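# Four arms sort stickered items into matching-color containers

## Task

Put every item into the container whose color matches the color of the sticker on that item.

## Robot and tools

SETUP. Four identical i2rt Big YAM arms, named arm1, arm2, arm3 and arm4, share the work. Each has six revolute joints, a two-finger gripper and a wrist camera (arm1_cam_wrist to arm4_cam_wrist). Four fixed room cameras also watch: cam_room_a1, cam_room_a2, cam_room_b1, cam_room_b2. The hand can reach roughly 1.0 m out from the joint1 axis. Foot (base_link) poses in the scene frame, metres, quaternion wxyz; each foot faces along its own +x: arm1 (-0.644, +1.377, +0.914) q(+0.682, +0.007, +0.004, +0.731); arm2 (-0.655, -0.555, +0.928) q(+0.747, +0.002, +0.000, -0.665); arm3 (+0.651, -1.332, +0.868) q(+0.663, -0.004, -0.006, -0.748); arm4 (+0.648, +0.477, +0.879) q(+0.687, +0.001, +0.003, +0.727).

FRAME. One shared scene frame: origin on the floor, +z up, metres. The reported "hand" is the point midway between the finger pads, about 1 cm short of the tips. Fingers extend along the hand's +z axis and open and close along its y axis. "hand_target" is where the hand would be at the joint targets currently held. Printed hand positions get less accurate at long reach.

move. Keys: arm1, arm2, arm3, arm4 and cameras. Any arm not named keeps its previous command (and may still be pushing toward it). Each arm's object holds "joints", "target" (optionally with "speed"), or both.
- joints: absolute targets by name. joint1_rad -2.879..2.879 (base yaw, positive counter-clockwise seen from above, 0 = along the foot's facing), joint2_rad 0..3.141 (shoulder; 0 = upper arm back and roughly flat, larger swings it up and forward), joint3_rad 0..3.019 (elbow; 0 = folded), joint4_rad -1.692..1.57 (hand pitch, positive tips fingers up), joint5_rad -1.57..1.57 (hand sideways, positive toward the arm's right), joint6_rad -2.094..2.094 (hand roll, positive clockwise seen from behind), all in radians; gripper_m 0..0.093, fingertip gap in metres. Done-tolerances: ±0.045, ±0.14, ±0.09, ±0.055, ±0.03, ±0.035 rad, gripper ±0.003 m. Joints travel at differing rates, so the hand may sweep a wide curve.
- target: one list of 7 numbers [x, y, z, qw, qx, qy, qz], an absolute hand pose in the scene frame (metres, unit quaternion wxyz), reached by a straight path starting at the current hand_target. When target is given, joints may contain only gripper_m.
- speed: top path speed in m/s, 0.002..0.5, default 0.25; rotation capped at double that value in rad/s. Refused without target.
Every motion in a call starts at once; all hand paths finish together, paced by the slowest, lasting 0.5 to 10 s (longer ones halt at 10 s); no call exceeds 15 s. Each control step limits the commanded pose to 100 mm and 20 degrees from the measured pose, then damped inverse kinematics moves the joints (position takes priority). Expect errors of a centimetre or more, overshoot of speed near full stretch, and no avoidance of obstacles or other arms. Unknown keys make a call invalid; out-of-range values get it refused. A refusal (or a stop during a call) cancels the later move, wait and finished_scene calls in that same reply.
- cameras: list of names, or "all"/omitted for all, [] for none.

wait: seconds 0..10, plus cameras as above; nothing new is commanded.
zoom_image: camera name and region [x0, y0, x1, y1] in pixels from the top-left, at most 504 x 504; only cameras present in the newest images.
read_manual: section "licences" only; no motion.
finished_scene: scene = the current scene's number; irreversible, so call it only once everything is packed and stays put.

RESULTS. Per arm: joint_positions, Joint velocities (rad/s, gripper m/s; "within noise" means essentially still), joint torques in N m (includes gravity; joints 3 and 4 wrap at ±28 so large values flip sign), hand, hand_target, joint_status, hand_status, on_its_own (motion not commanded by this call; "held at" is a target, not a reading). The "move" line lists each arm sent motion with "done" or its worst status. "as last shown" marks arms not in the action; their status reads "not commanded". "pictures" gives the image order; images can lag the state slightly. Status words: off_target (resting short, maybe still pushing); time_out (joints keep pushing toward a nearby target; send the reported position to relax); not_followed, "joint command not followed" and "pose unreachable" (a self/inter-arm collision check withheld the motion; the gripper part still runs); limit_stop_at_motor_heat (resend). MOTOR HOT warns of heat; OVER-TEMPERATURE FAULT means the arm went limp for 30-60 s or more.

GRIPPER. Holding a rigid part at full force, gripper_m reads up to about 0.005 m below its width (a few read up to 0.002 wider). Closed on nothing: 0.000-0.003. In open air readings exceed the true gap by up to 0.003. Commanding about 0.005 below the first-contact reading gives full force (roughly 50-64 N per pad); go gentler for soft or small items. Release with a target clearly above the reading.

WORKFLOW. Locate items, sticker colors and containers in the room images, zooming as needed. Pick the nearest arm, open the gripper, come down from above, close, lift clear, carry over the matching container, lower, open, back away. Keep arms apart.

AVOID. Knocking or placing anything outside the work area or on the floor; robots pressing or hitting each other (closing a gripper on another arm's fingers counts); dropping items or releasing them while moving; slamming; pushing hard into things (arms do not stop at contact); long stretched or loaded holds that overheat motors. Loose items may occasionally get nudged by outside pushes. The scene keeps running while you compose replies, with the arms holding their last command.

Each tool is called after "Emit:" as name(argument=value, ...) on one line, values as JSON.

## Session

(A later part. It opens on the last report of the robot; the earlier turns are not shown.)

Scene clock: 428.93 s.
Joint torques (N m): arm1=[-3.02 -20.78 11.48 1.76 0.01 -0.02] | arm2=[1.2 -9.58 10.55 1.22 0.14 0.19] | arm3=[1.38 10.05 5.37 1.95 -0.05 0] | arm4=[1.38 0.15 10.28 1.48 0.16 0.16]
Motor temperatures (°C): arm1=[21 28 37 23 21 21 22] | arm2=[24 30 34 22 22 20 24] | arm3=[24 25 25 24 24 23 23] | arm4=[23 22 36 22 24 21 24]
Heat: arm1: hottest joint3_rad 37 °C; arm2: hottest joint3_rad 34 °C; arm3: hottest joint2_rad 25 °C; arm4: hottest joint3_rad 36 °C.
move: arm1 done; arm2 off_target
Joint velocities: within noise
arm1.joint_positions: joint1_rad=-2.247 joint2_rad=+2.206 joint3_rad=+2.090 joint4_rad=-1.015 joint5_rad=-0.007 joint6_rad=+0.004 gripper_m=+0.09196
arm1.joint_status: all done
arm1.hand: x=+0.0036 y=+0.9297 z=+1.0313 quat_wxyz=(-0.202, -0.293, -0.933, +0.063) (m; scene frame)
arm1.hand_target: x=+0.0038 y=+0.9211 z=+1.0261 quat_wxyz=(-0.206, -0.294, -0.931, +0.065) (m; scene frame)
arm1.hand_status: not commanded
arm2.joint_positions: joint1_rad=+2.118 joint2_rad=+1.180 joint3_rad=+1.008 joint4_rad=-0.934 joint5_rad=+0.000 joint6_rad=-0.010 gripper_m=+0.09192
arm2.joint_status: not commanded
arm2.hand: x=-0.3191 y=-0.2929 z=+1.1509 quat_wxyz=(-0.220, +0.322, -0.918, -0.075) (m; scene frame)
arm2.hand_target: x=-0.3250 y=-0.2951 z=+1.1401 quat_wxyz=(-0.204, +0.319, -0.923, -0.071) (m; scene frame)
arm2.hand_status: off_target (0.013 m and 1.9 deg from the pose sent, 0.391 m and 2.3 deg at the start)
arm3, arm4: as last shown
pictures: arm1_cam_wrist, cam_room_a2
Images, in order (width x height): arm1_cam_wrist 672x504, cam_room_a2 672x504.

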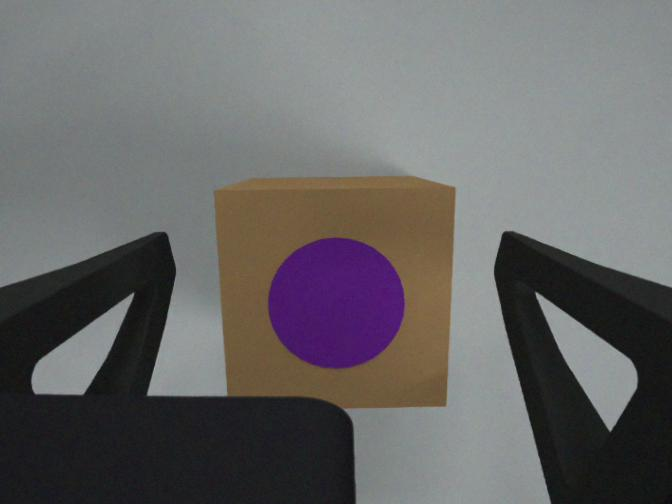

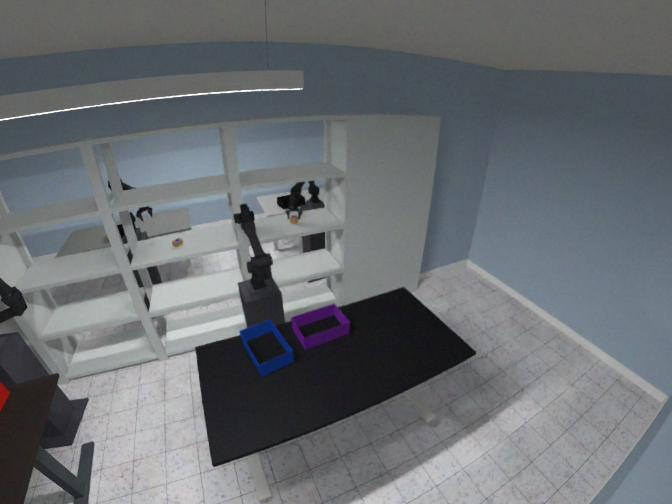

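Emit:
move(arm1={"target": [-0.024, 0.942, 1.095, 0.2064, 0.2936, 0.9311, -0.0651], "speed": 0.15}, arm4={"target": [0.331, 0.214, 1.15, -0.086, -0.911, -0.3209, 0.2441], "speed": 0.25}, cameras=["arm1_cam_wrist", "arm4_cam_wrist"])

Emit:
move(arm1={"target": [-0.300, 1.136, 1.14, 0.2064, 0.2936, 0.9311, -0.0651], "speed": 0.25}, arm4={"target": [0.07, 0.009, 1.14, -0.086, -0.911, -0.3209, 0.2441], "speed": 0.25}, cameras=["arm1_cam_wrist", "arm4_cam_wrist", "cam_room_b1"])

Scene clock: 447.20 s.
Joint torques (N m): arm1=[-2.32 -22.71 10.97 0.38 0.02 0.01] | arm2=[1.26 -9.47 10.58 1.24 0.13 0.19] | arm3=[1.14 10.17 5.31 1.98 -0.05 -0.01] | arm4=[1.26 -6.83 13.11 0.44 -0.01 0.13]
Motor temperatures (°C): arm1=[21 29 37 23 21 21 22] | arm2=[24 29 33 22 22 20 24] | arm3=[24 25 25 24 24 23 23] | arm4=[23 22 37 22 24 21 24]
Heat: arm1: hottest joint3_rad 37 °C; arm2: hottest joint3_rad 33 °C; arm3: hottest joint2_rad 25 °C; arm4: hottest joint3_rad 37 °C.
move: arm1 off_target; arm4 off_target
Joint velocities: within noise
arm1.joint_positions: joint1_rad=-2.247 joint2_rad=+2.113 joint3_rad=+2.042 joint4_rad=-1.070 joint5_rad=-0.007 joint6_rad=+0.004 gripper_m=+0.09196
arm1.joint_status: not commanded
arm1.hand: x=-0.0176 y=+0.9447 z=+1.0724 quat_wxyz=(-0.197, -0.293, -0.934, +0.061) (m; scene frame)
arm1.hand_target: x=-0.0239 y=+0.9420 z=+1.0946 quat_wxyz=(-0.206, -0.294, -0.931, +0.065) (m; scene frame)
arm1.hand_status: off_target (0.024 m and 1.2 deg from the pose sent, 0.071 m and 0.6 deg at the start)
arm2: as last shown
arm3.joint_positions: joint1_rad=+0.075 joint2_rad=+0.276 joint3_rad=+1.523 joint4_rad=-1.599 joint5_rad=-0.185 joint6_rad=-0.597 gripper_m=+0.09396
arm3.joint_status: not commanded
arm3.hand: x=+0.6803 y=-1.3506 z=+1.4452 quat_wxyz=(-0.326, -0.350, -0.735, +0.481) (m; scene frame)
arm3.hand_target: x=+0.6804 y=-1.3484 z=+1.4507 quat_wxyz=(-0.328, -0.347, -0.731, +0.487) (m; scene frame)
arm3.hand_status: not commanded
arm4.joint_positions: joint1_rad=+2.206 joint2_rad=+1.089 joint3_rad=+0.997 joint4_rad=-0.998 joint5_rad=+0.013 joint6_rad=+0.009 gripper_m=+0.09400
arm4.joint_status: not commanded
arm4.hand: x=+0.3388 y=+0.2245 z=+1.1263 quat_wxyz=(+0.077, +0.915, +0.323, -0.229) (m; scene frame)
arm4.hand_target: x=+0.3318 y=+0.2148 z=+1.1498 quat_wxyz=(+0.086, +0.911, +0.321, -0.244) (m; scene frame)
arm4.hand_status: off_target (0.027 m and 2.1 deg from the pose sent, 0.300 m and 69.7 deg at the start)
pictures: arm1_cam_wrist, arm4_cam_wrist
Images, in order (width x height): arm1_cam_wrist 672x504, arm4_cam_wrist 672x504.

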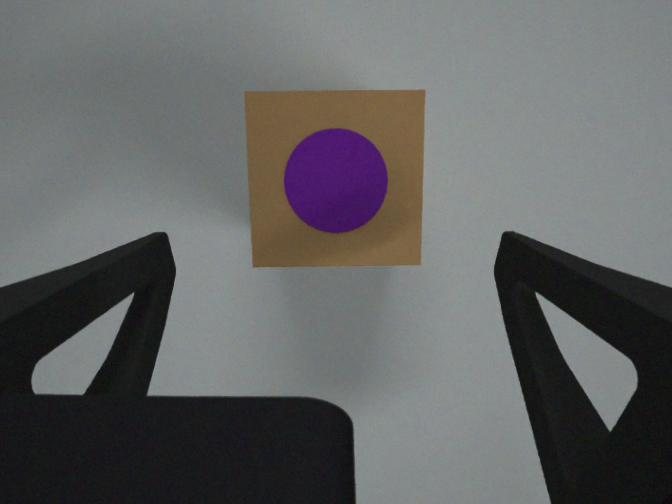

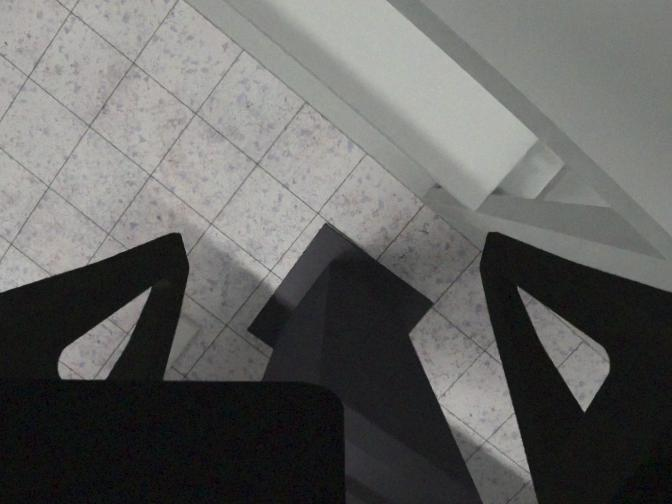

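Scene clock: 449.43 s.
Joint torques (N m): arm1=[-2.55 -5.42 11.54 0.91 -0.03 -0.01] | arm2=[1.26 -9.35 10.54 1.21 0.13 0.2] | arm3=[1.2 10.05 5.37 1.95 -0.05 0.01] | arm4=[-0.26 -21.6 13.22 0.5 -0.03 0.01]
Motor temperatures (°C): arm1=[21 29 37 23 21 21 22] | arm2=[24 28 32 22 22 20 23] | arm3=[24 25 25 24 24 23 23] | arm4=[23 22 37 22 24 21 24]
Heat: arm1: hottest joint3_rad 37 °C; arm2: hottest joint3_rad 32 °C; arm3: hottest joint2_rad 25 °C; arm4: hottest joint3_rad 37 °C.
move: arm1 done; arm4 off_target
Joint velocities: within noise
arm1.joint_positions: joint1_rad=-2.247 joint2_rad=+1.150 joint3_rad=+1.017 joint4_rad=-0.976 joint5_rad=-0.008 joint6_rad=+0.004 gripper_m=+0.09196
arm1.joint_status: not commanded
arm1.hand: x=-0.2970 y=+1.1394 z=+1.1409 quat_wxyz=(-0.212, -0.292, -0.931, +0.065) (m; scene frame)
arm1.hand_target: x=-0.3001 y=+1.1361 z=+1.1399 quat_wxyz=(-0.206, -0.294, -0.931, +0.065) (m; scene frame)
arm1.hand_status: done (0.005 m and 0.6 deg from the pose sent, 0.348 m and 1.2 deg at the start)
arm2, arm3: as last shown
arm2.hand: x=-0.3190 y=-0.2930 z=+1.1509 quat_wxyz=(-0.220, +0.322, -0.918, -0.075) (m; scene frame)
arm2.hand_target: x=-0.3250 y=-0.2952 z=+1.1401 quat_wxyz=(-0.204, +0.319, -0.923, -0.071) (m; scene frame)
arm4.joint_positions: joint1_rad=+2.206 joint2_rad=+1.977 joint3_rad=+2.007 joint4_rad=-1.102 joint5_rad=+0.006 joint6_rad=+0.009 gripper_m=+0.09400
arm4.joint_status: not commanded
arm4.hand: x=+0.0832 y=+0.0118 z=+1.1301 quat_wxyz=(+0.083, +0.913, +0.323, -0.235) (m; scene frame)
arm4.hand_target: x=+0.0705 y=+0.0097 z=+1.1399 quat_wxyz=(+0.086, +0.911, +0.321, -0.245) (m; scene frame)
arm4.hand_status: off_target (0.017 m and 1.1 deg from the pose sent, 0.345 m and 2.1 deg at the start)
pictures: arm1_cam_wrist, arm4_cam_wrist, cam_room_b1
Images, in order (width x height): arm1_cam_wrist 672x504, arm4_cam_wrist 672x504, cam_room_b1 672x504.

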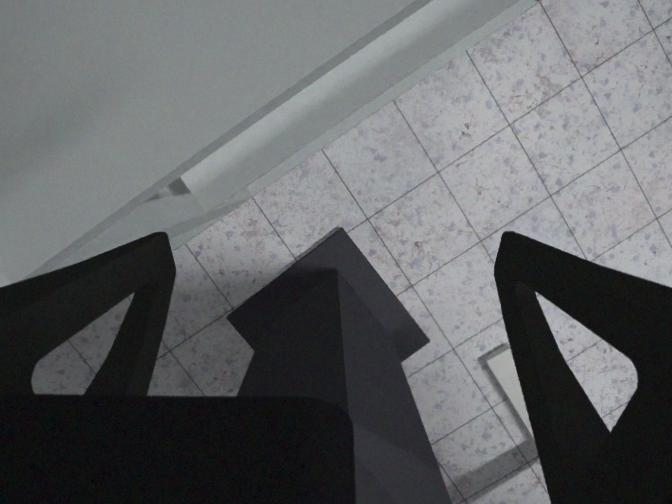

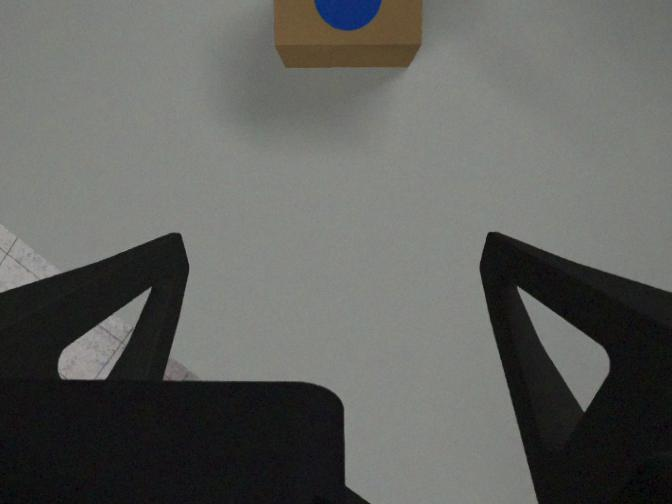

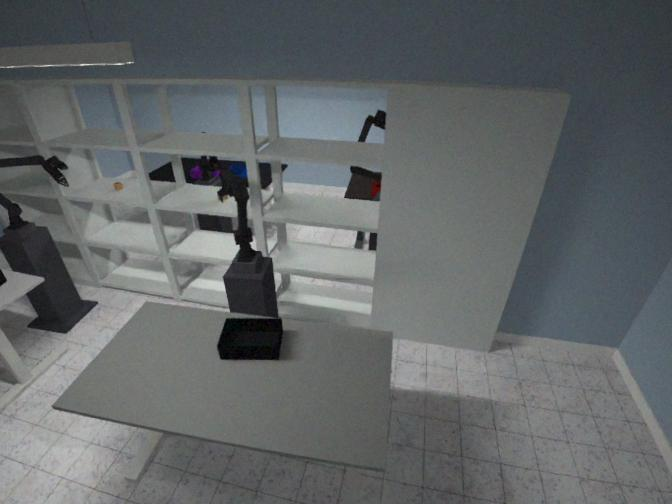

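Emit:
move(arm4={"target": [0.022, -0.022, 1.10, -0.086, -0.911, -0.3209, 0.2441], "speed": 0.15}, cameras=["arm4_cam_wrist"])

Scene clock: 455.87 s.
Joint torques (N m): arm1=[-2.49 -5.48 11.55 0.95 -0.03 -0.09] | arm2=[1.26 -9.58 10.55 1.25 0.14 0.2] | arm3=[1.2 10.11 5.33 1.96 -0.06 -0.01] | arm4=[0.03 -24.88 13.01 0.36 -0.03 -0.04]
Motor temperatures (°C): arm1=[21 28 36 23 21 21 22] | arm2=[24 28 32 22 22 20 23] | arm3=[24 25 25 24 24 23 23] | arm4=[23 23 37 22 24 21 24]
Heat: arm1: hottest joint3_rad 36 °C; arm2: hottest joint3_rad 32 °C; arm3: hottest joint2_rad 25 °C; arm4: hottest joint3_rad 37 °C.
move: arm4 off_target
Joint velocities: within noise
arm1, arm2, arm3: as last shown
arm1.hand_target: x=-0.3000 y=+1.1361 z=+1.1399 quat_wxyz=(-0.206, -0.294, -0.931, +0.065) (m; scene frame)
arm4.joint_positions: joint1_rad=+2.196 joint2_rad=+2.175 joint3_rad=+2.225 joint4_rad=-1.122 joint5_rad=+0.001 joint6_rad=+0.007 gripper_m=+0.09400
arm4.joint_status: not commanded
arm4.hand: x=+0.0333 y=-0.0202 z=+1.0905 quat_wxyz=(+0.084, +0.914, +0.320, -0.235) (m; scene frame)
arm4.hand_target: x=+0.0226 y=-0.0216 z=+1.1002 quat_wxyz=(+0.086, +0.911, +0.321, -0.245) (m; scene frame)
arm4.hand_status: off_target (0.015 m and 1.1 deg from the pose sent, 0.076 m and 1.1 deg at the start)
pictures: arm4_cam_wrist
Images, in order (width x height): arm4_cam_wrist 672x504.

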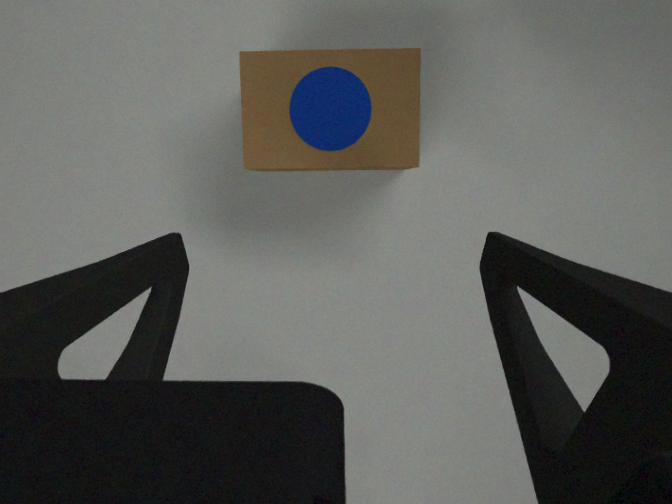

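Emit:
move(arm4={"target": [0.001, -0.039, 1.067, -0.086, -0.911, -0.3209, 0.2441], "speed": 0.1}, cameras=["arm4_cam_wrist"])

Scene clock: 465.83 s.
Joint torques (N m): arm1=[-2.78 -5.25 11.25 0.8 -0.02 -0.05] | arm2=[1.03 -9.47 10.55 1.21 0.13 0.2] | arm3=[1.26 9.99 5.34 2 -0.05 -0.02] | arm4=[0.38 -24.94 13.09 0.66 -0.02 -0.07]
Motor temperatures (°C): arm1=[21 27 36 23 21 21 22] | arm2=[24 28 32 22 22 20 23] | arm3=[24 25 25 24 24 23 23] | arm4=[23 23 38 22 24 21 24]
Heat: arm1: hottest joint3_rad 36 °C; arm2: hottest joint3_rad 32 °C; arm3: hottest joint2_rad 25 °C; arm4: hottest joint3_rad 38 °C.
move: arm4 off_target
Joint velocities: within noise
arm1, arm2, arm3: as last shown
arm4.joint_positions: joint1_rad=+2.196 joint2_rad=+2.271 joint3_rad=+2.322 joint4_rad=-1.122 joint5_rad=+0.001 joint6_rad=+0.007 gripper_m=+0.09400
arm4.joint_status: not commanded
arm4.hand: x=+0.0137 y=-0.0361 z=+1.0639 quat_wxyz=(+0.084, +0.914, +0.320, -0.236) (m; scene frame)
arm4.hand_target: x=+0.0017 y=-0.0385 z=+1.0669 quat_wxyz=(+0.086, +0.911, +0.321, -0.245) (m; scene frame)
arm4.hand_status: off_target (0.013 m and 1.0 deg from the pose sent, 0.044 m and 1.1 deg at the start)
pictures: arm4_cam_wrist
Images, in order (width x height): arm4_cam_wrist 672x504.

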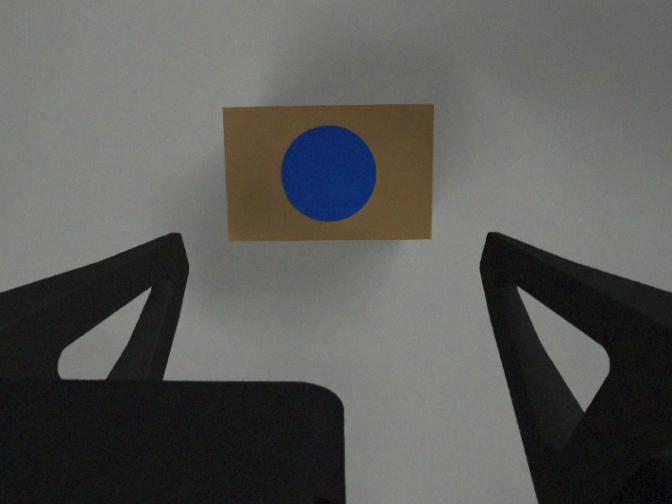

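Emit:
move(arm4={"target": [-0.021, -0.057, 1.031, -0.086, -0.911, -0.3209, 0.2441], "speed": 0.08}, cameras=["arm4_cam_wrist"])

Scene clock: 474.80 s.
Joint torques (N m): arm1=[-2.61 -5.89 11.54 0.8 -0.04 -0.07] | arm2=[1.2 -9.47 10.55 1.21 0.13 0.2] | arm3=[1.2 10.05 5.34 1.94 -0.05 -0.01] | arm4=[-0.03 -26.34 13.03 0.49 -0.05 -0.06]
Motor temperatures (°C): arm1=[21 27 35 23 21 21 22] | arm2=[24 27 32 22 22 20 23] | arm3=[24 25 25 24 24 23 23] | arm4=[23 25 40 22 24 21 24]
Heat: arm1: hottest joint3_rad 35 °C; arm2: hottest joint3_rad 32 °C; arm3: hottest joint2_rad 25 °C; arm4: hottest joint3_rad 40 °C.
move: arm4 off_target
Joint velocities: within noise
arm1, arm2, arm3: as last shown
arm4.joint_positions: joint1_rad=+2.196 joint2_rad=+2.400 joint3_rad=+2.471 joint4_rad=-1.131 joint5_rad=+0.001 joint6_rad=+0.007 gripper_m=+0.09400
arm4.joint_status: not commanded
arm4.hand: x=-0.0106 y=-0.0558 z=+1.0327 quat_wxyz=(+0.085, +0.913, +0.320, -0.241) (m; scene frame)
arm4.hand_target: x=-0.0204 y=-0.0566 z=+1.0310 quat_wxyz=(+0.086, +0.911, +0.321, -0.245) (m; scene frame)
arm4.hand_status: off_target (0.011 m and 0.5 deg from the pose sent, 0.052 m and 1.0 deg at the start)
pictures: arm4_cam_wrist
Images, in order (width x height): arm4_cam_wrist 672x504.

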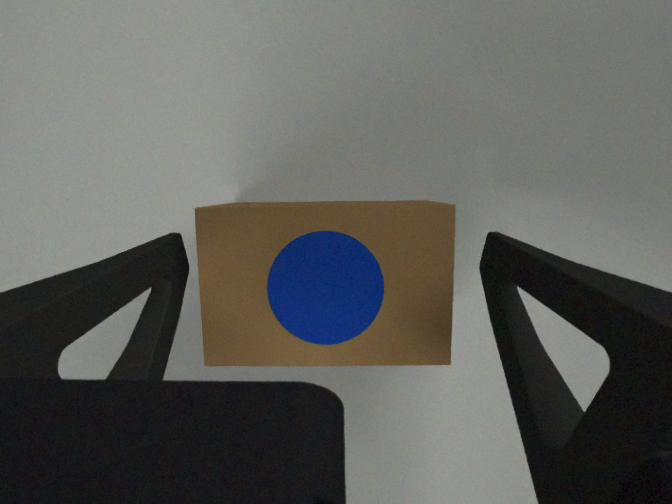

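Emit:
move(arm4={"joints": {"gripper_m": 0.055}}, cameras=["arm4_cam_wrist"])

Scene clock: 478.67 s.
Joint torques (N m): arm1=[-2.61 -5.01 11.51 0.62 -0.03 -0.09] | arm2=[1.2 -9.52 10.56 1.18 0.13 0.21] | arm3=[1.32 10.11 5.37 1.95 -0.05 0] | arm4=[-0.15 -26.05 13.11 0.44 -0.01 -0.05]
Motor temperatures (°C): arm1=[21 27 35 23 21 21 22] | arm2=[24 27 32 22 22 20 23] | arm3=[24 25 25 24 24 23 23] | arm4=[23 25 40 22 24 21 24]
Heat: arm1: hottest joint3_rad 35 °C; arm2: hottest joint3_rad 32 °C; arm3: hottest joint2_rad 25 °C; arm4: hottest joint3_rad 40 °C.
move: arm4 off_target
Joint velocities: within noise
arm1, arm2, arm3: as last shown
arm4.joint_positions: joint1_rad=+2.196 joint2_rad=+2.400 joint3_rad=+2.471 joint4_rad=-1.132 joint5_rad=+0.001 joint6_rad=+0.007 gripper_m=+0.06911
arm4.joint_status: gripper_m off_target (ended at +0.06913, target +0.05500)
arm4.hand: x=-0.0105 y=-0.0559 z=+1.0327 quat_wxyz=(+0.086, +0.913, +0.320, -0.240) (m; scene frame)
arm4.hand_target: x=-0.0204 y=-0.0566 z=+1.0310 quat_wxyz=(+0.086, +0.911, +0.321, -0.245) (m; scene frame)
arm4.hand_status: not commanded
pictures: arm4_cam_wrist
Images, in order (width x height): arm4_cam_wrist 672x504.

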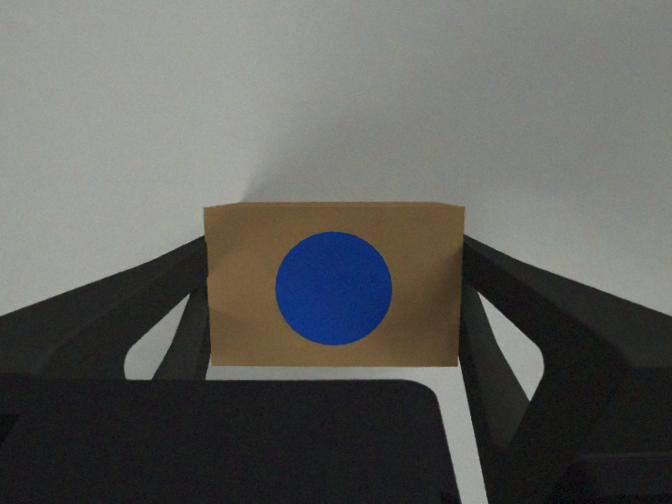

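Emit:
move(arm4={"target": [0.02, -0.03, 1.15, -0.086, -0.911, -0.3209, 0.2441], "speed": 0.2}, cameras=["arm4_cam_wrist"])

Emit:
move(arm4={"target": [0.357, 0.235, 1.17, -0.086, -0.911, -0.3209, 0.2441], "speed": 0.3}, cameras=["arm4_cam_wrist"])

Scene clock: 497.47 s.
Joint torques (N m): arm1=[-2.67 -5.83 11.45 0.76 -0.03 -0.05] | arm2=[1.2 -9.47 10.56 1.22 0.13 0.2] | arm3=[1.2 10.17 5.38 1.96 -0.05 -0.01] | arm4=[0.79 -26.99 12.29 0.5 0.09 0.02]
Motor temperatures (°C): arm1=[21 26 35 23 21 21 22] | arm2=[24 27 32 22 22 20 23] | arm3=[24 25 25 24 24 23 23] | arm4=[23 25 42 22 24 21 25]
Heat: arm1: hottest joint3_rad 35 °C; arm2: hottest joint3_rad 32 °C; arm3: hottest joint2_rad 25 °C; arm4: hottest joint3_rad 42 °C.
move: arm4 off_target
Joint velocities: within noise
arm1, arm2, arm3: as last shown
arm4.joint_positions: joint1_rad=+2.196 joint2_rad=+2.268 joint3_rad=+2.504 joint4_rad=-1.318 joint5_rad=+0.001 joint6_rad=+0.007 gripper_m=+0.06911
arm4.joint_status: not commanded
arm4.hand: x=+0.0243 y=-0.0277 z=+1.1332 quat_wxyz=(+0.082, +0.915, +0.321, -0.231) (m; scene frame)
arm4.hand_target: x=+0.0206 y=-0.0297 z=+1.1499 quat_wxyz=(+0.086, +0.911, +0.321, -0.245) (m; scene frame)
arm4.hand_status: off_target (0.017 m and 1.7 deg from the pose sent, 0.124 m and 0.5 deg at the start)
pictures: arm4_cam_wrist
Images, in order (width x height): arm4_cam_wrist 672x504.

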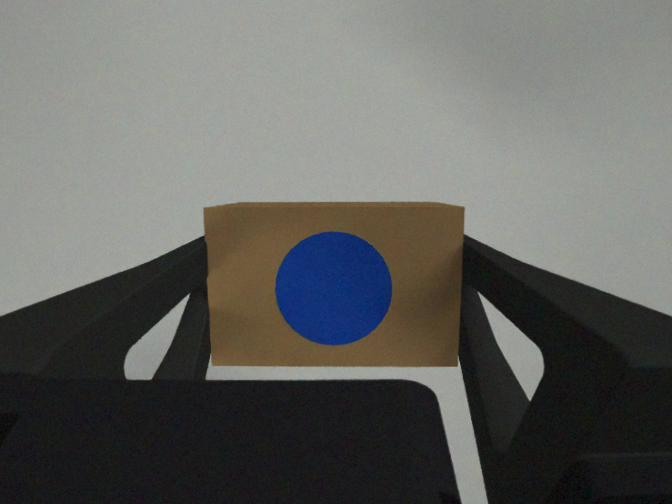

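Scene clock: 499.53 s.
Joint torques (N m): arm1=[-2.67 -5.71 11.47 0.87 -0.04 -0.02] | arm2=[1.2 -9.58 10.54 1.21 0.13 0.2] | arm3=[1.26 10.23 5.34 1.92 -0.05 -0.01] | arm4=[1.14 -5.54 9.09 0.58 0.2 0.14]
Motor temperatures (°C): arm1=[21 26 35 23 21 21 22] | arm2=[24 27 32 22 22 20 23] | arm3=[24 25 25 24 24 23 23] | arm4=[23 25 42 22 24 21 25]
Heat: arm1: hottest joint3_rad 35 °C; arm2: hottest joint3_rad 32 °C; arm3: hottest joint2_rad 25 °C; arm4: hottest joint3_rad 42 °C.
move: arm4 done
Joint velocities: within noise
arm1, arm3: as last shown
arm2.joint_positions: joint1_rad=+2.118 joint2_rad=+1.180 joint3_rad=+1.008 joint4_rad=-0.934 joint5_rad=+0.000 joint6_rad=-0.010 gripper_m=+0.09192
arm2.joint_status: not commanded
arm2.hand: x=-0.3190 y=-0.2930 z=+1.1509 quat_wxyz=(-0.220, +0.322, -0.918, -0.075) (m; scene frame)
arm2.hand_target: x=-0.3250 y=-0.2952 z=+1.1401 quat_wxyz=(-0.204, +0.319, -0.923, -0.071) (m; scene frame)
arm2.hand_status: not commanded
arm4.joint_positions: joint1_rad=+2.206 joint2_rad=+0.994 joint3_rad=+1.049 joint4_rad=-1.084 joint5_rad=+0.008 joint6_rad=+0.009 gripper_m=+0.06911
arm4.joint_status: not commanded
arm4.hand: x=+0.3550 y=+0.2372 z=+1.1765 quat_wxyz=(+0.089, +0.908, +0.321, -0.255) (m; scene frame)
arm4.hand_target: x=+0.3570 y=+0.2351 z=+1.1701 quat_wxyz=(+0.086, +0.911, +0.321, -0.244) (m; scene frame)
arm4.hand_status: done (0.007 m and 1.4 deg from the pose sent, 0.425 m and 1.7 deg at the start)
pictures: arm4_cam_wrist
Images, in order (width x height): arm4_cam_wrist 672x504.

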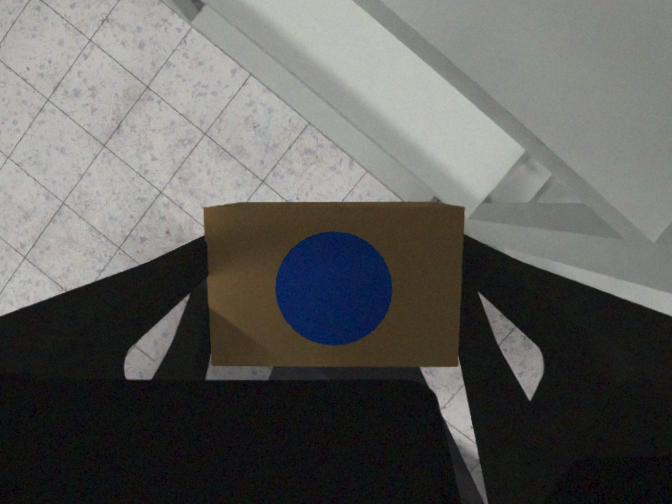

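Emit:
move(arm4={"target": [0.425, 0.298, 1.25, -0.086, -0.911, -0.3209, 0.2441], "speed": 0.3}, cameras=[])

Emit:
move(arm4={"joints": {"joint1_rad": -1.782, "joint5_rad": 0, "joint6_rad": 0}}, cameras=["arm4_cam_wrist", "cam_room_a2"])

Scene clock: 510.27 s.
Joint torques (N m): arm1=[-2.78 -5.71 11.55 0.73 -0.05 -0.01] | arm2=[1.14 -9.52 10.55 1.18 0.13 0.2] | arm3=[1.26 9.99 5.34 1.95 -0.05 -0.01] | arm4=[0.09 -1.73 11.67 0.53 -0.03 -0.03]
Motor temperatures (°C): arm1=[21 26 35 23 21 21 22] | arm2=[24 27 32 22 22 20 23] | arm3=[24 25 25 24 24 23 23] | arm4=[23 25 41 22 24 21 26]
Heat: arm1: hottest joint3_rad 35 °C; arm2: hottest joint3_rad 32 °C; arm3: hottest joint2_rad 25 °C; arm4: hottest joint3_rad 41 °C.
move: arm4 off_target
Joint velocities: within noise
arm1, arm2: as last shown
arm3.joint_positions: joint1_rad=+0.075 joint2_rad=+0.276 joint3_rad=+1.523 joint4_rad=-1.599 joint5_rad=-0.185 joint6_rad=-0.597 gripper_m=+0.09396
arm3.joint_status: not commanded
arm3.hand: x=+0.6803 y=-1.3506 z=+1.4452 quat_wxyz=(-0.326, -0.350, -0.735, +0.481) (m; scene frame)
arm3.hand_target: x=+0.6804 y=-1.3484 z=+1.4507 quat_wxyz=(-0.328, -0.347, -0.731, +0.487) (m; scene frame)
arm3.hand_status: not commanded
arm4.joint_positions: joint1_rad=+2.203 joint2_rad=+0.795 joint3_rad=+1.118 joint4_rad=-1.395 joint5_rad=+0.005 joint6_rad=+0.009 gripper_m=+0.06911
arm4.joint_status: not commanded
arm4.hand: x=+0.4288 y=+0.2985 z=+1.2344 quat_wxyz=(+0.083, +0.913, +0.322, -0.235) (m; scene frame)
arm4.hand_target: x=+0.4252 y=+0.2981 z=+1.2498 quat_wxyz=(+0.086, +0.911, +0.321, -0.244) (m; scene frame)
arm4.hand_status: off_target (0.016 m and 1.1 deg from the pose sent, 0.118 m and 1.4 deg at the start)
pictures: none
No camera images: "cameras" was empty.

Scene clock: 512.90 s.
Joint torques (N m): arm1=[-2.67 -5.13 11.36 0.66 -0.08 -0.11] | arm2=[1.14 -9.58 10.59 1.21 0.13 0.2] | arm3=[1.32 10.11 5.38 1.89 -0.06 -0.01] | arm4=[0.85 -3.14 11.62 0.38 -0.02 -0.05]
Motor temperatures (°C): arm1=[21 26 35 23 21 21 22] | arm2=[24 27 32 22 22 20 23] | arm3=[24 25 25 24 24 23 23] | arm4=[23 25 42 22 24 21 26]
Heat: arm1: hottest joint3_rad 35 °C; arm2: hottest joint3_rad 32 °C; arm3: hottest joint2_rad 25 °C; arm4: hottest joint3_rad 42 °C.
move: arm4 done
Joint velocities: within noise
arm1.joint_positions: joint1_rad=-2.247 joint2_rad=+1.150 joint3_rad=+1.017 joint4_rad=-0.976 joint5_rad=-0.008 joint6_rad=+0.004 gripper_m=+0.09196
arm1.joint_status: not commanded
arm1.hand: x=-0.2970 y=+1.1394 z=+1.1409 quat_wxyz=(-0.212, -0.292, -0.931, +0.065) (m; scene frame)
arm1.hand_target: x=-0.3000 y=+1.1361 z=+1.1399 quat_wxyz=(-0.206, -0.294, -0.931, +0.065) (m; scene frame)
arm1.hand_status: not commanded
arm2, arm3: as last shown
arm4.joint_positions: joint1_rad=-1.779 joint2_rad=+0.807 joint3_rad=+1.118 joint4_rad=-1.395 joint5_rad=+0.003 joint6_rad=+0.009 gripper_m=+0.06916
arm4.joint_status: all done
arm4.hand: x=+0.9335 y=+0.4341 z=+1.2284 quat_wxyz=(-0.238, -0.078, -0.968, +0.020) (m; scene frame)
arm4.hand_target: x=+0.9341 y=+0.4338 z=+1.2469 quat_wxyz=(-0.253, -0.074, -0.964, +0.022) (m; scene frame)
arm4.hand_status: not commanded
pictures: arm4_cam_wrist, cam_room_a2
Images, in order (width x height): arm4_cam_wrist 672x504, cam_room_a2 672x504.

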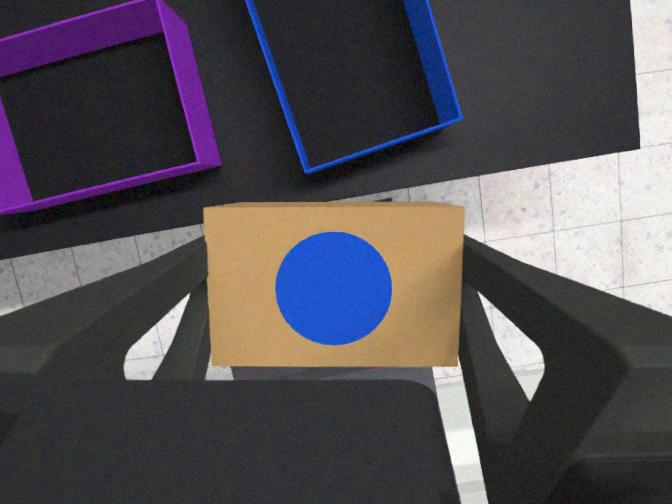

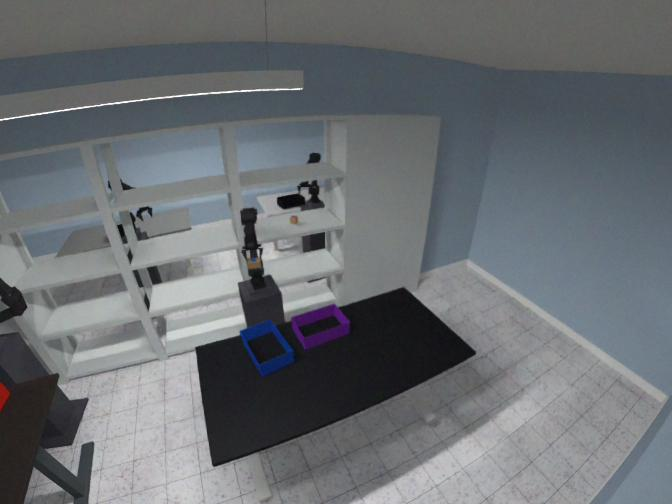

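Emit:
move(arm4={"target": [1.13, 0.385, 0.98, 0.258, -0.0758, 0.9629, 0.0203], "speed": 0.25}, cameras=["arm4_cam_wrist", "cam_room_a2"])

Emit:
zoom_image(camera="cam_room_a2", region=[210, 200, 330, 380])

Scene clock: 536.33 s.
Joint torques (N m): arm1=[-2.14 -5.19 11.43 0.69 -0.02 -0.06] | arm2=[1.14 -9.52 10.59 1.22 0.13 0.19] | arm3=[1.26 10.11 5.35 1.98 -0.05 -0.01] | arm4=[0.03 -13.1 9.47 1.24 -0.18 -0.1]
Motor temperatures (°C): arm1=[21 25 35 23 21 21 22] | arm2=[24 26 32 22 22 20 23] | arm3=[24 25 25 24 24 23 23] | arm4=[23 24 44 22 24 21 26]
Heat: arm1: hottest joint3_rad 35 °C; arm2: hottest joint3_rad 32 °C; arm3: hottest joint2_rad 25 °C; arm4: hottest joint3_rad 44 °C.
move: arm4 off_target
Joint velocities: within noise
arm1, arm2, arm3: as last shown
arm4.joint_positions: joint1_rad=-1.881 joint2_rad=+1.465 joint3_rad=+0.894 joint4_rad=-0.554 joint5_rad=-0.205 joint6_rad=-0.352 gripper_m=+0.06916
arm4.joint_status: not commanded
arm4.hand: x=+1.1168 y=+0.3919 z=+0.9663 quat_wxyz=(-0.237, +0.070, -0.969, -0.028) (m; scene frame)
arm4.hand_target: x=+1.1295 y=+0.3851 z=+0.9803 quat_wxyz=(-0.258, +0.076, -0.963, -0.020) (m; scene frame)
arm4.hand_status: off_target (0.020 m and 2.7 deg from the pose sent, 0.320 m and 18.4 deg at the start)
pictures: arm4_cam_wrist, cam_room_a2
Images, in order (width x height): arm4_cam_wrist 672x504, cam_room_a2 672x504.

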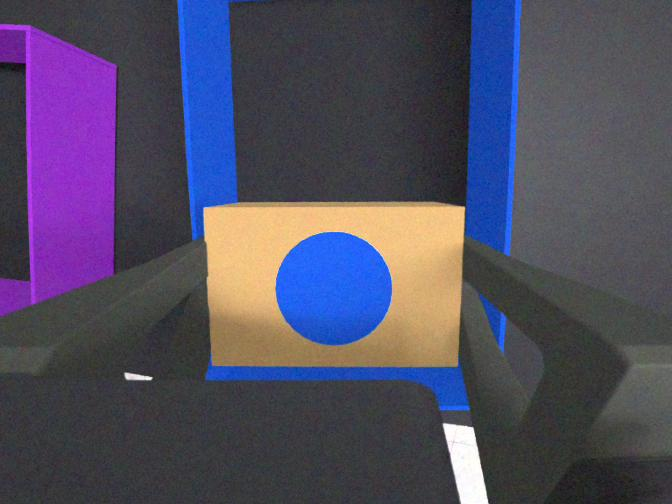

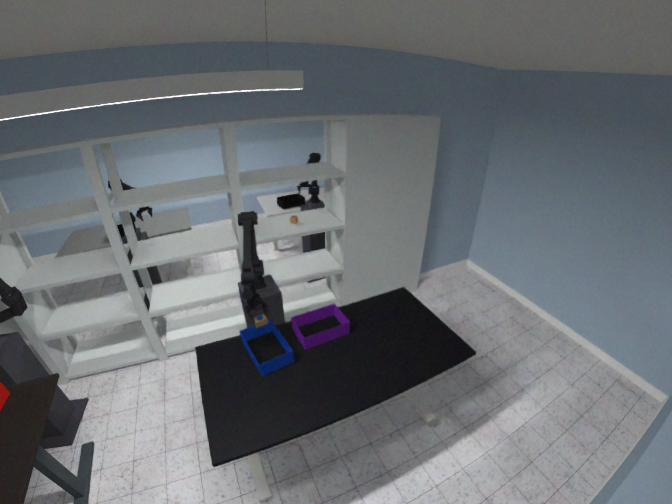

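Scaled by 2.800.

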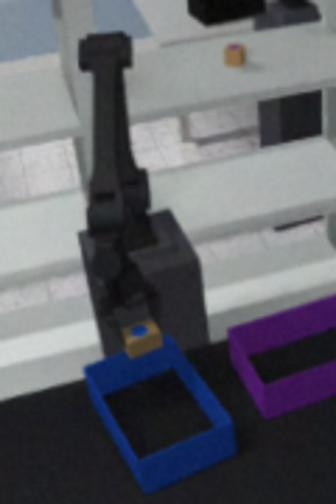

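Emit:
move(arm4={"target": [1.146, 0.375, 0.80, 0.258, -0.0758, 0.9629, 0.0203], "speed": 0.2}, cameras=["arm4_cam_wrist", "cam_room_a2"])

Emit:
zoom_image(camera="cam_room_a2", region=[210, 280, 330, 380])

Scene clock: 552.87 s.
Joint torques (N m): arm1=[-2.49 -5.19 11.41 0.84 -0.04 -0.06] | arm2=[1.26 -9.52 10.56 1.25 0.13 0.2] | arm3=[1.2 10.11 5.35 1.96 -0.05 -0.01] | arm4=[0.09 -15.38 5.09 1.29 -0.21 -0.1]
Motor temperatures (°C): arm1=[21 25 35 23 21 21 22] | arm2=[23 26 32 22 22 20 23] | arm3=[24 25 25 24 24 23 23] | arm4=[23 24 42 22 24 21 26]
Heat: arm1: hottest joint3_rad 35 °C; arm2: hottest joint3_rad 32 °C; arm3: hottest joint2_rad 25 °C; arm4: hottest joint3_rad 42 °C.
move: arm4 done
Joint velocities: within noise
arm1, arm2, arm3: as last shown
arm4.joint_positions: joint1_rad=-1.891 joint2_rad=+1.882 joint3_rad=+0.832 joint4_rad=-0.047 joint5_rad=-0.210 joint6_rad=-0.362 gripper_m=+0.06916
arm4.joint_status: not commanded
arm4.hand: x=+1.1420 y=+0.3801 z=+0.8003 quat_wxyz=(-0.251, +0.072, -0.965, -0.024) (m; scene frame)
arm4.hand_target: x=+1.1459 y=+0.3749 z=+0.8001 quat_wxyz=(-0.258, +0.076, -0.963, -0.020) (m; scene frame)
arm4.hand_status: done (0.007 m and 1.0 deg from the pose sent, 0.170 m and 2.7 deg at the start)
pictures: arm4_cam_wrist, cam_room_a2
Images, in order (width x height): arm4_cam_wrist 672x504, cam_room_a2 672x504.

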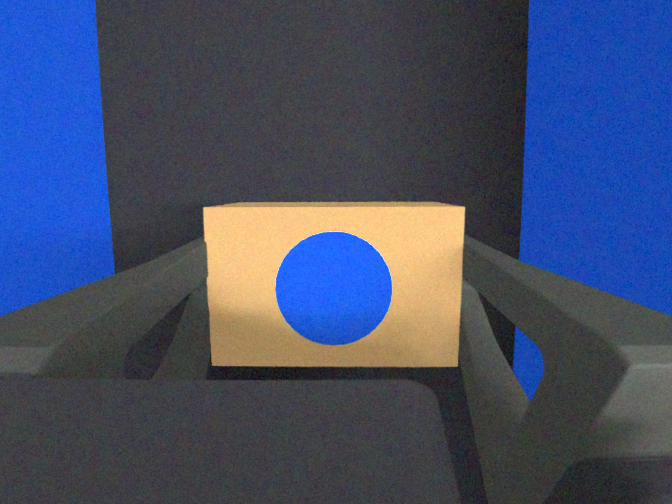

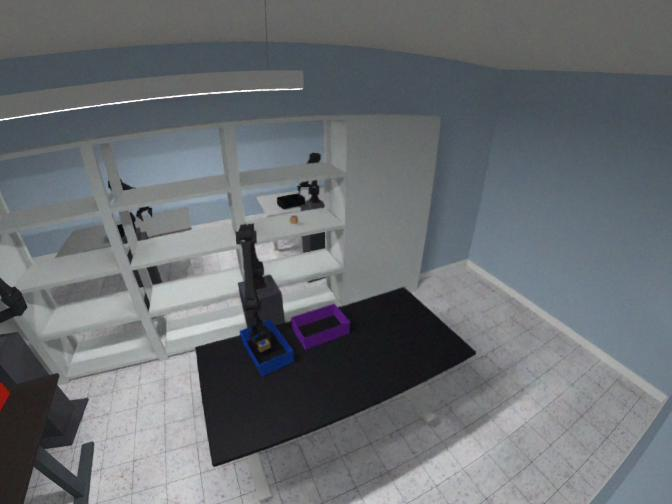

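Scaled by 4.200.

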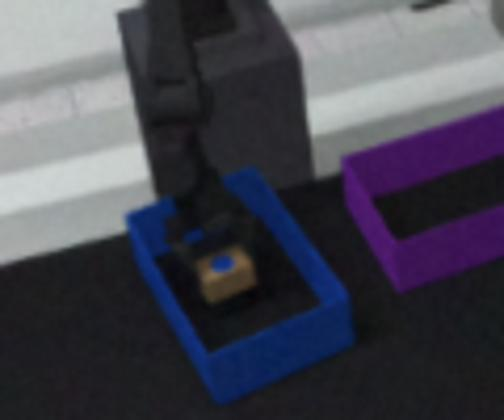

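Emit:
move(arm4={"target": [1.142, 0.375, 0.77, 0.258, -0.0758, 0.9629, 0.0203], "speed": 0.1}, cameras=["arm4_cam_wrist", "cam_room_a2"])

Emit:
zoom_image(camera="cam_room_a2", region=[210, 280, 330, 380])

Scene clock: 558.97 s.
Joint torques (N m): arm1=[-2.67 -4.84 11.56 0.8 -0.02 -0.06] | arm2=[1.2 -9.47 10.56 1.21 0.13 0.2] | arm3=[1.2 9.99 5.34 1.98 -0.06 0] | arm4=[0.26 -14.8 4.01 1.33 -0.17 -0.06]
Motor temperatures (°C): arm1=[21 25 35 23 21 21 22] | arm2=[23 26 32 22 22 20 23] | arm3=[24 25 25 24 24 23 23] | arm4=[23 24 40 22 24 21 26]
Heat: arm1: hottest joint3_rad 35 °C; arm2: hottest joint3_rad 32 °C; arm3: hottest joint2_rad 25 °C; arm4: hottest joint3_rad 40 °C.
move: arm4 done
Joint velocities: within noise
arm1, arm2, arm3: as last shown
arm4.joint_positions: joint1_rad=-1.893 joint2_rad=+1.948 joint3_rad=+0.832 joint4_rad=+0.038 joint5_rad=-0.211 joint6_rad=-0.364 gripper_m=+0.06916
arm4.joint_status: not commanded
arm4.hand: x=+1.1454 y=+0.3785 z=+0.7780 quat_wxyz=(-0.259, +0.073, -0.963, -0.021) (m; scene frame)
arm4.hand_target: x=+1.1418 y=+0.3752 z=+0.7702 quat_wxyz=(-0.258, +0.076, -0.963, -0.020) (m; scene frame)
arm4.hand_status: done (0.009 m and 0.3 deg from the pose sent, 0.031 m and 1.0 deg at the start)
pictures: arm4_cam_wrist, cam_room_a2
Images, in order (width x height): arm4_cam_wrist 672x504, cam_room_a2 672x504.

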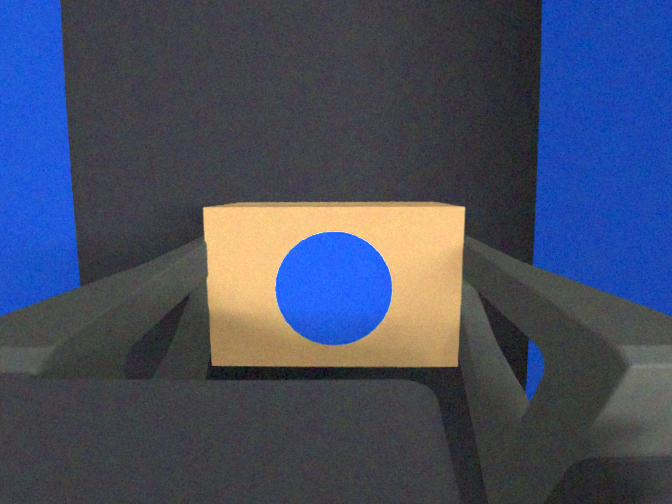

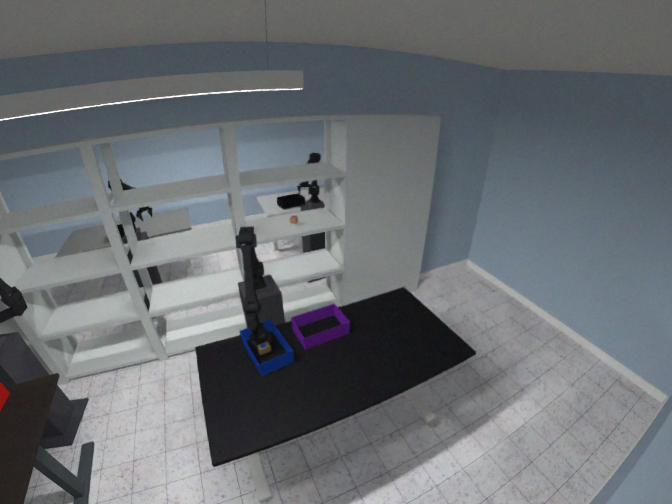

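Scaled by 4.200.

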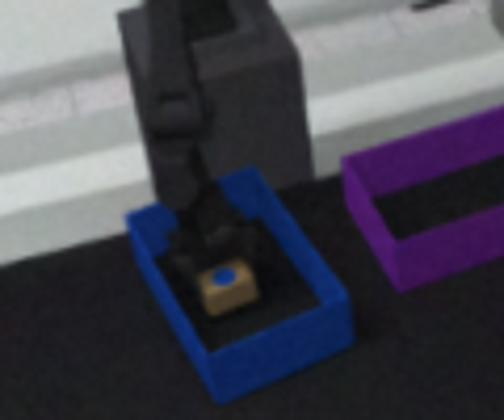

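Emit:
move(arm4={"target": [1.140, 0.375, 0.757, 0.258, -0.0758, 0.9629, 0.0203], "speed": 0.1}, cameras=["arm4_cam_wrist", "cam_room_a2"])

Emit:
zoom_image(camera="cam_room_a2", region=[210, 280, 330, 380])

Scene clock: 562.87 s.
Joint torques (N m): arm1=[-2.67 -5.3 11.52 0.85 -0.07 -0.08] | arm2=[1.26 -9.52 10.58 1.22 0.13 0.2] | arm3=[1.26 9.93 5.3 1.96 -0.05 0] | arm4=[0.09 -14.56 3.97 1.37 -0.19 -0.09]
Motor temperatures (°C): arm1=[21 25 35 23 21 21 22] | arm2=[23 26 32 22 22 20 23] | arm3=[24 25 25 24 24 23 23] | arm4=[23 24 39 22 24 21 26]
Heat: arm1: hottest joint3_rad 35 °C; arm2: hottest joint3_rad 32 °C; arm3: hottest joint2_rad 25 °C; arm4: hottest joint3_rad 39 °C.
move: arm4 off_target
Joint velocities: within noise
arm1, arm2, arm3: as last shown
arm4.joint_positions: joint1_rad=-1.894 joint2_rad=+1.978 joint3_rad=+0.829 joint4_rad=+0.074 joint5_rad=-0.212 joint6_rad=-0.365 gripper_m=+0.06916
arm4.joint_status: not commanded
arm4.hand: x=+1.1444 y=+0.3783 z=+0.7671 quat_wxyz=(-0.261, +0.074, -0.962, -0.020) (m; scene frame)
arm4.hand_target: x=+1.1398 y=+0.3752 z=+0.7572 quat_wxyz=(-0.258, +0.076, -0.963, -0.020) (m; scene frame)
arm4.hand_status: off_target (0.011 m and 0.5 deg from the pose sent, 0.022 m and 0.3 deg at the start)
pictures: arm4_cam_wrist, cam_room_a2
Images, in order (width x height): arm4_cam_wrist 672x504, cam_room_a2 672x504.

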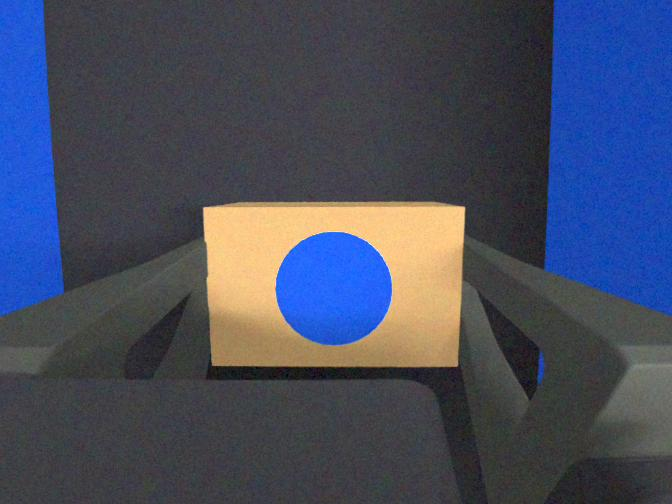

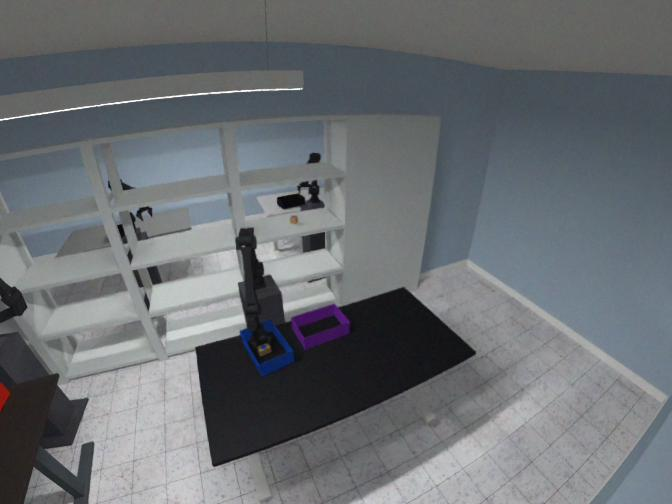

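Scaled by 4.200.

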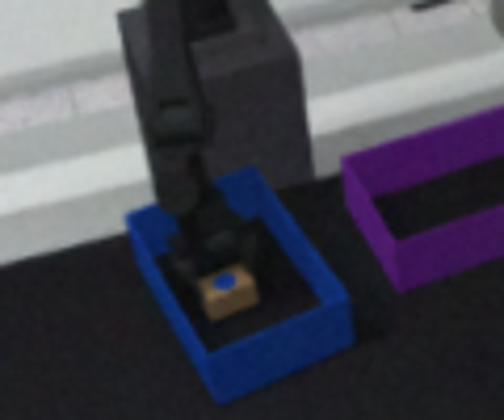

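Emit:
move(arm4={"target": [1.139, 0.375, 0.748, 0.258, -0.0758, 0.9629, 0.0203], "speed": 0.1}, cameras=["arm4_cam_wrist"])

Emit:
move(arm4={"joints": {"gripper_m": 0.085}}, cameras=["arm4_cam_wrist"])

Scene clock: 569.10 s.
Joint torques (N m): arm1=[-3.02 -5.25 11.59 0.62 -0.04 -0.03] | arm2=[1.26 -9.47 10.56 1.21 0.13 0.2] | arm3=[1.32 10.23 5.37 1.95 -0.05 -0.01] | arm4=[-0.38 -14.27 3.7 1.35 -0.2 -0.1]
Motor temperatures (°C): arm1=[21 25 35 23 21 21 22] | arm2=[23 26 32 22 22 20 23] | arm3=[24 25 25 24 24 23 23] | arm4=[23 24 38 22 24 21 26]
Heat: arm1: hottest joint3_rad 35 °C; arm2: hottest joint3_rad 32 °C; arm3: hottest joint2_rad 25 °C; arm4: hottest joint3_rad 38 °C.
move: arm4 off_target
Joint velocities: within noise
arm1, arm2, arm3: as last shown
arm4.joint_positions: joint1_rad=-1.894 joint2_rad=+2.002 joint3_rad=+0.829 joint4_rad=+0.098 joint5_rad=-0.212 joint6_rad=-0.365 gripper_m=+0.06916
arm4.joint_status: not commanded
arm4.hand: x=+1.1436 y=+0.3782 z=+0.7583 quat_wxyz=(-0.261, +0.074, -0.962, -0.020) (m; scene frame)
arm4.hand_target: x=+1.1389 y=+0.3752 z=+0.7484 quat_wxyz=(-0.258, +0.076, -0.963, -0.020) (m; scene frame)
arm4.hand_status: off_target (0.012 m and 0.5 deg from the pose sent, 0.020 m and 0.5 deg at the start)
pictures: arm4_cam_wrist
Images, in order (width x height): arm4_cam_wrist 672x504.

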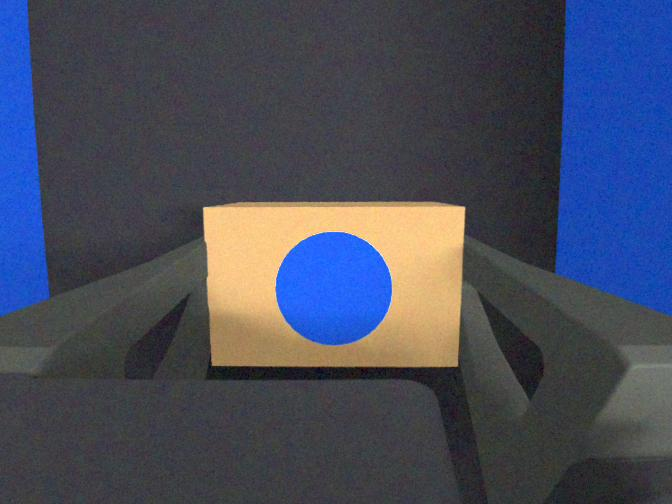

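Scene clock: 569.57 s.
Joint torques (N m): arm1=[-3.02 -4.89 11.43 0.88 -0.02 -0.07] | arm2=[1.14 -9.41 10.56 1.2 0.12 0.2] | arm3=[1.2 10.17 5.35 1.95 -0.05 -0.01] | arm4=[0.26 -14.51 3.74 1.43 -0.2 -0.09]
Motor temperatures (°C): arm1=[21 25 35 23 21 21 22] | arm2=[23 26 32 22 22 20 23] | arm3=[24 25 25 24 24 23 23] | arm4=[23 24 38 22 24 21 26]
Heat: arm1: hottest joint3_rad 35 °C; arm2: hottest joint3_rad 32 °C; arm3: hottest joint2_rad 25 °C; arm4: hottest joint3_rad 38 °C.
move: arm4 done
Joint velocities: within noise
arm1, arm3: as last shown
arm2.joint_positions: joint1_rad=+2.118 joint2_rad=+1.180 joint3_rad=+1.008 joint4_rad=-0.934 joint5_rad=+0.000 joint6_rad=-0.010 gripper_m=+0.09192
arm2.joint_status: not commanded
arm2.hand: x=-0.3190 y=-0.2930 z=+1.1509 quat_wxyz=(-0.220, +0.322, -0.918, -0.075) (m; scene frame)
arm2.hand_target: x=-0.3250 y=-0.2952 z=+1.1401 quat_wxyz=(-0.204, +0.319, -0.923, -0.071) (m; scene frame)
arm2.hand_status: not commanded
arm4.joint_positions: joint1_rad=-1.894 joint2_rad=+2.002 joint3_rad=+0.829 joint4_rad=+0.100 joint5_rad=-0.212 joint6_rad=-0.365 gripper_m=+0.08492
arm4.joint_status: all done
arm4.hand: x=+1.1439 y=+0.3780 z=+0.7585 quat_wxyz=(-0.262, +0.074, -0.962, -0.020) (m; scene frame)
arm4.hand_target: x=+1.1389 y=+0.3750 z=+0.7484 quat_wxyz=(-0.258, +0.076, -0.963, -0.020) (m; scene frame)
arm4.hand_status: not commanded
pictures: arm4_cam_wrist
Images, in order (width x height): arm4_cam_wrist 672x504.

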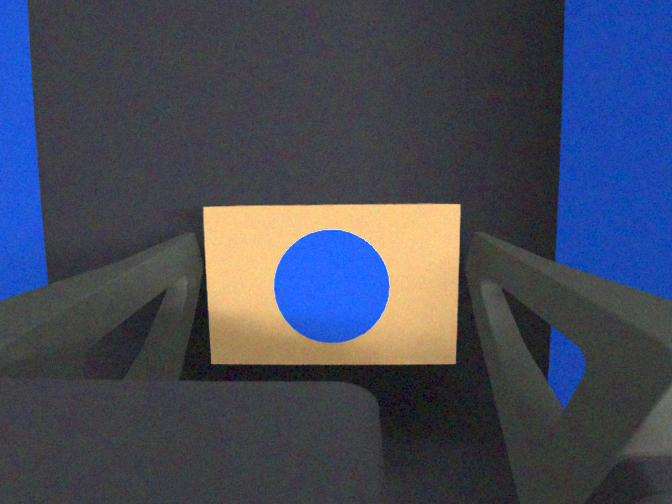

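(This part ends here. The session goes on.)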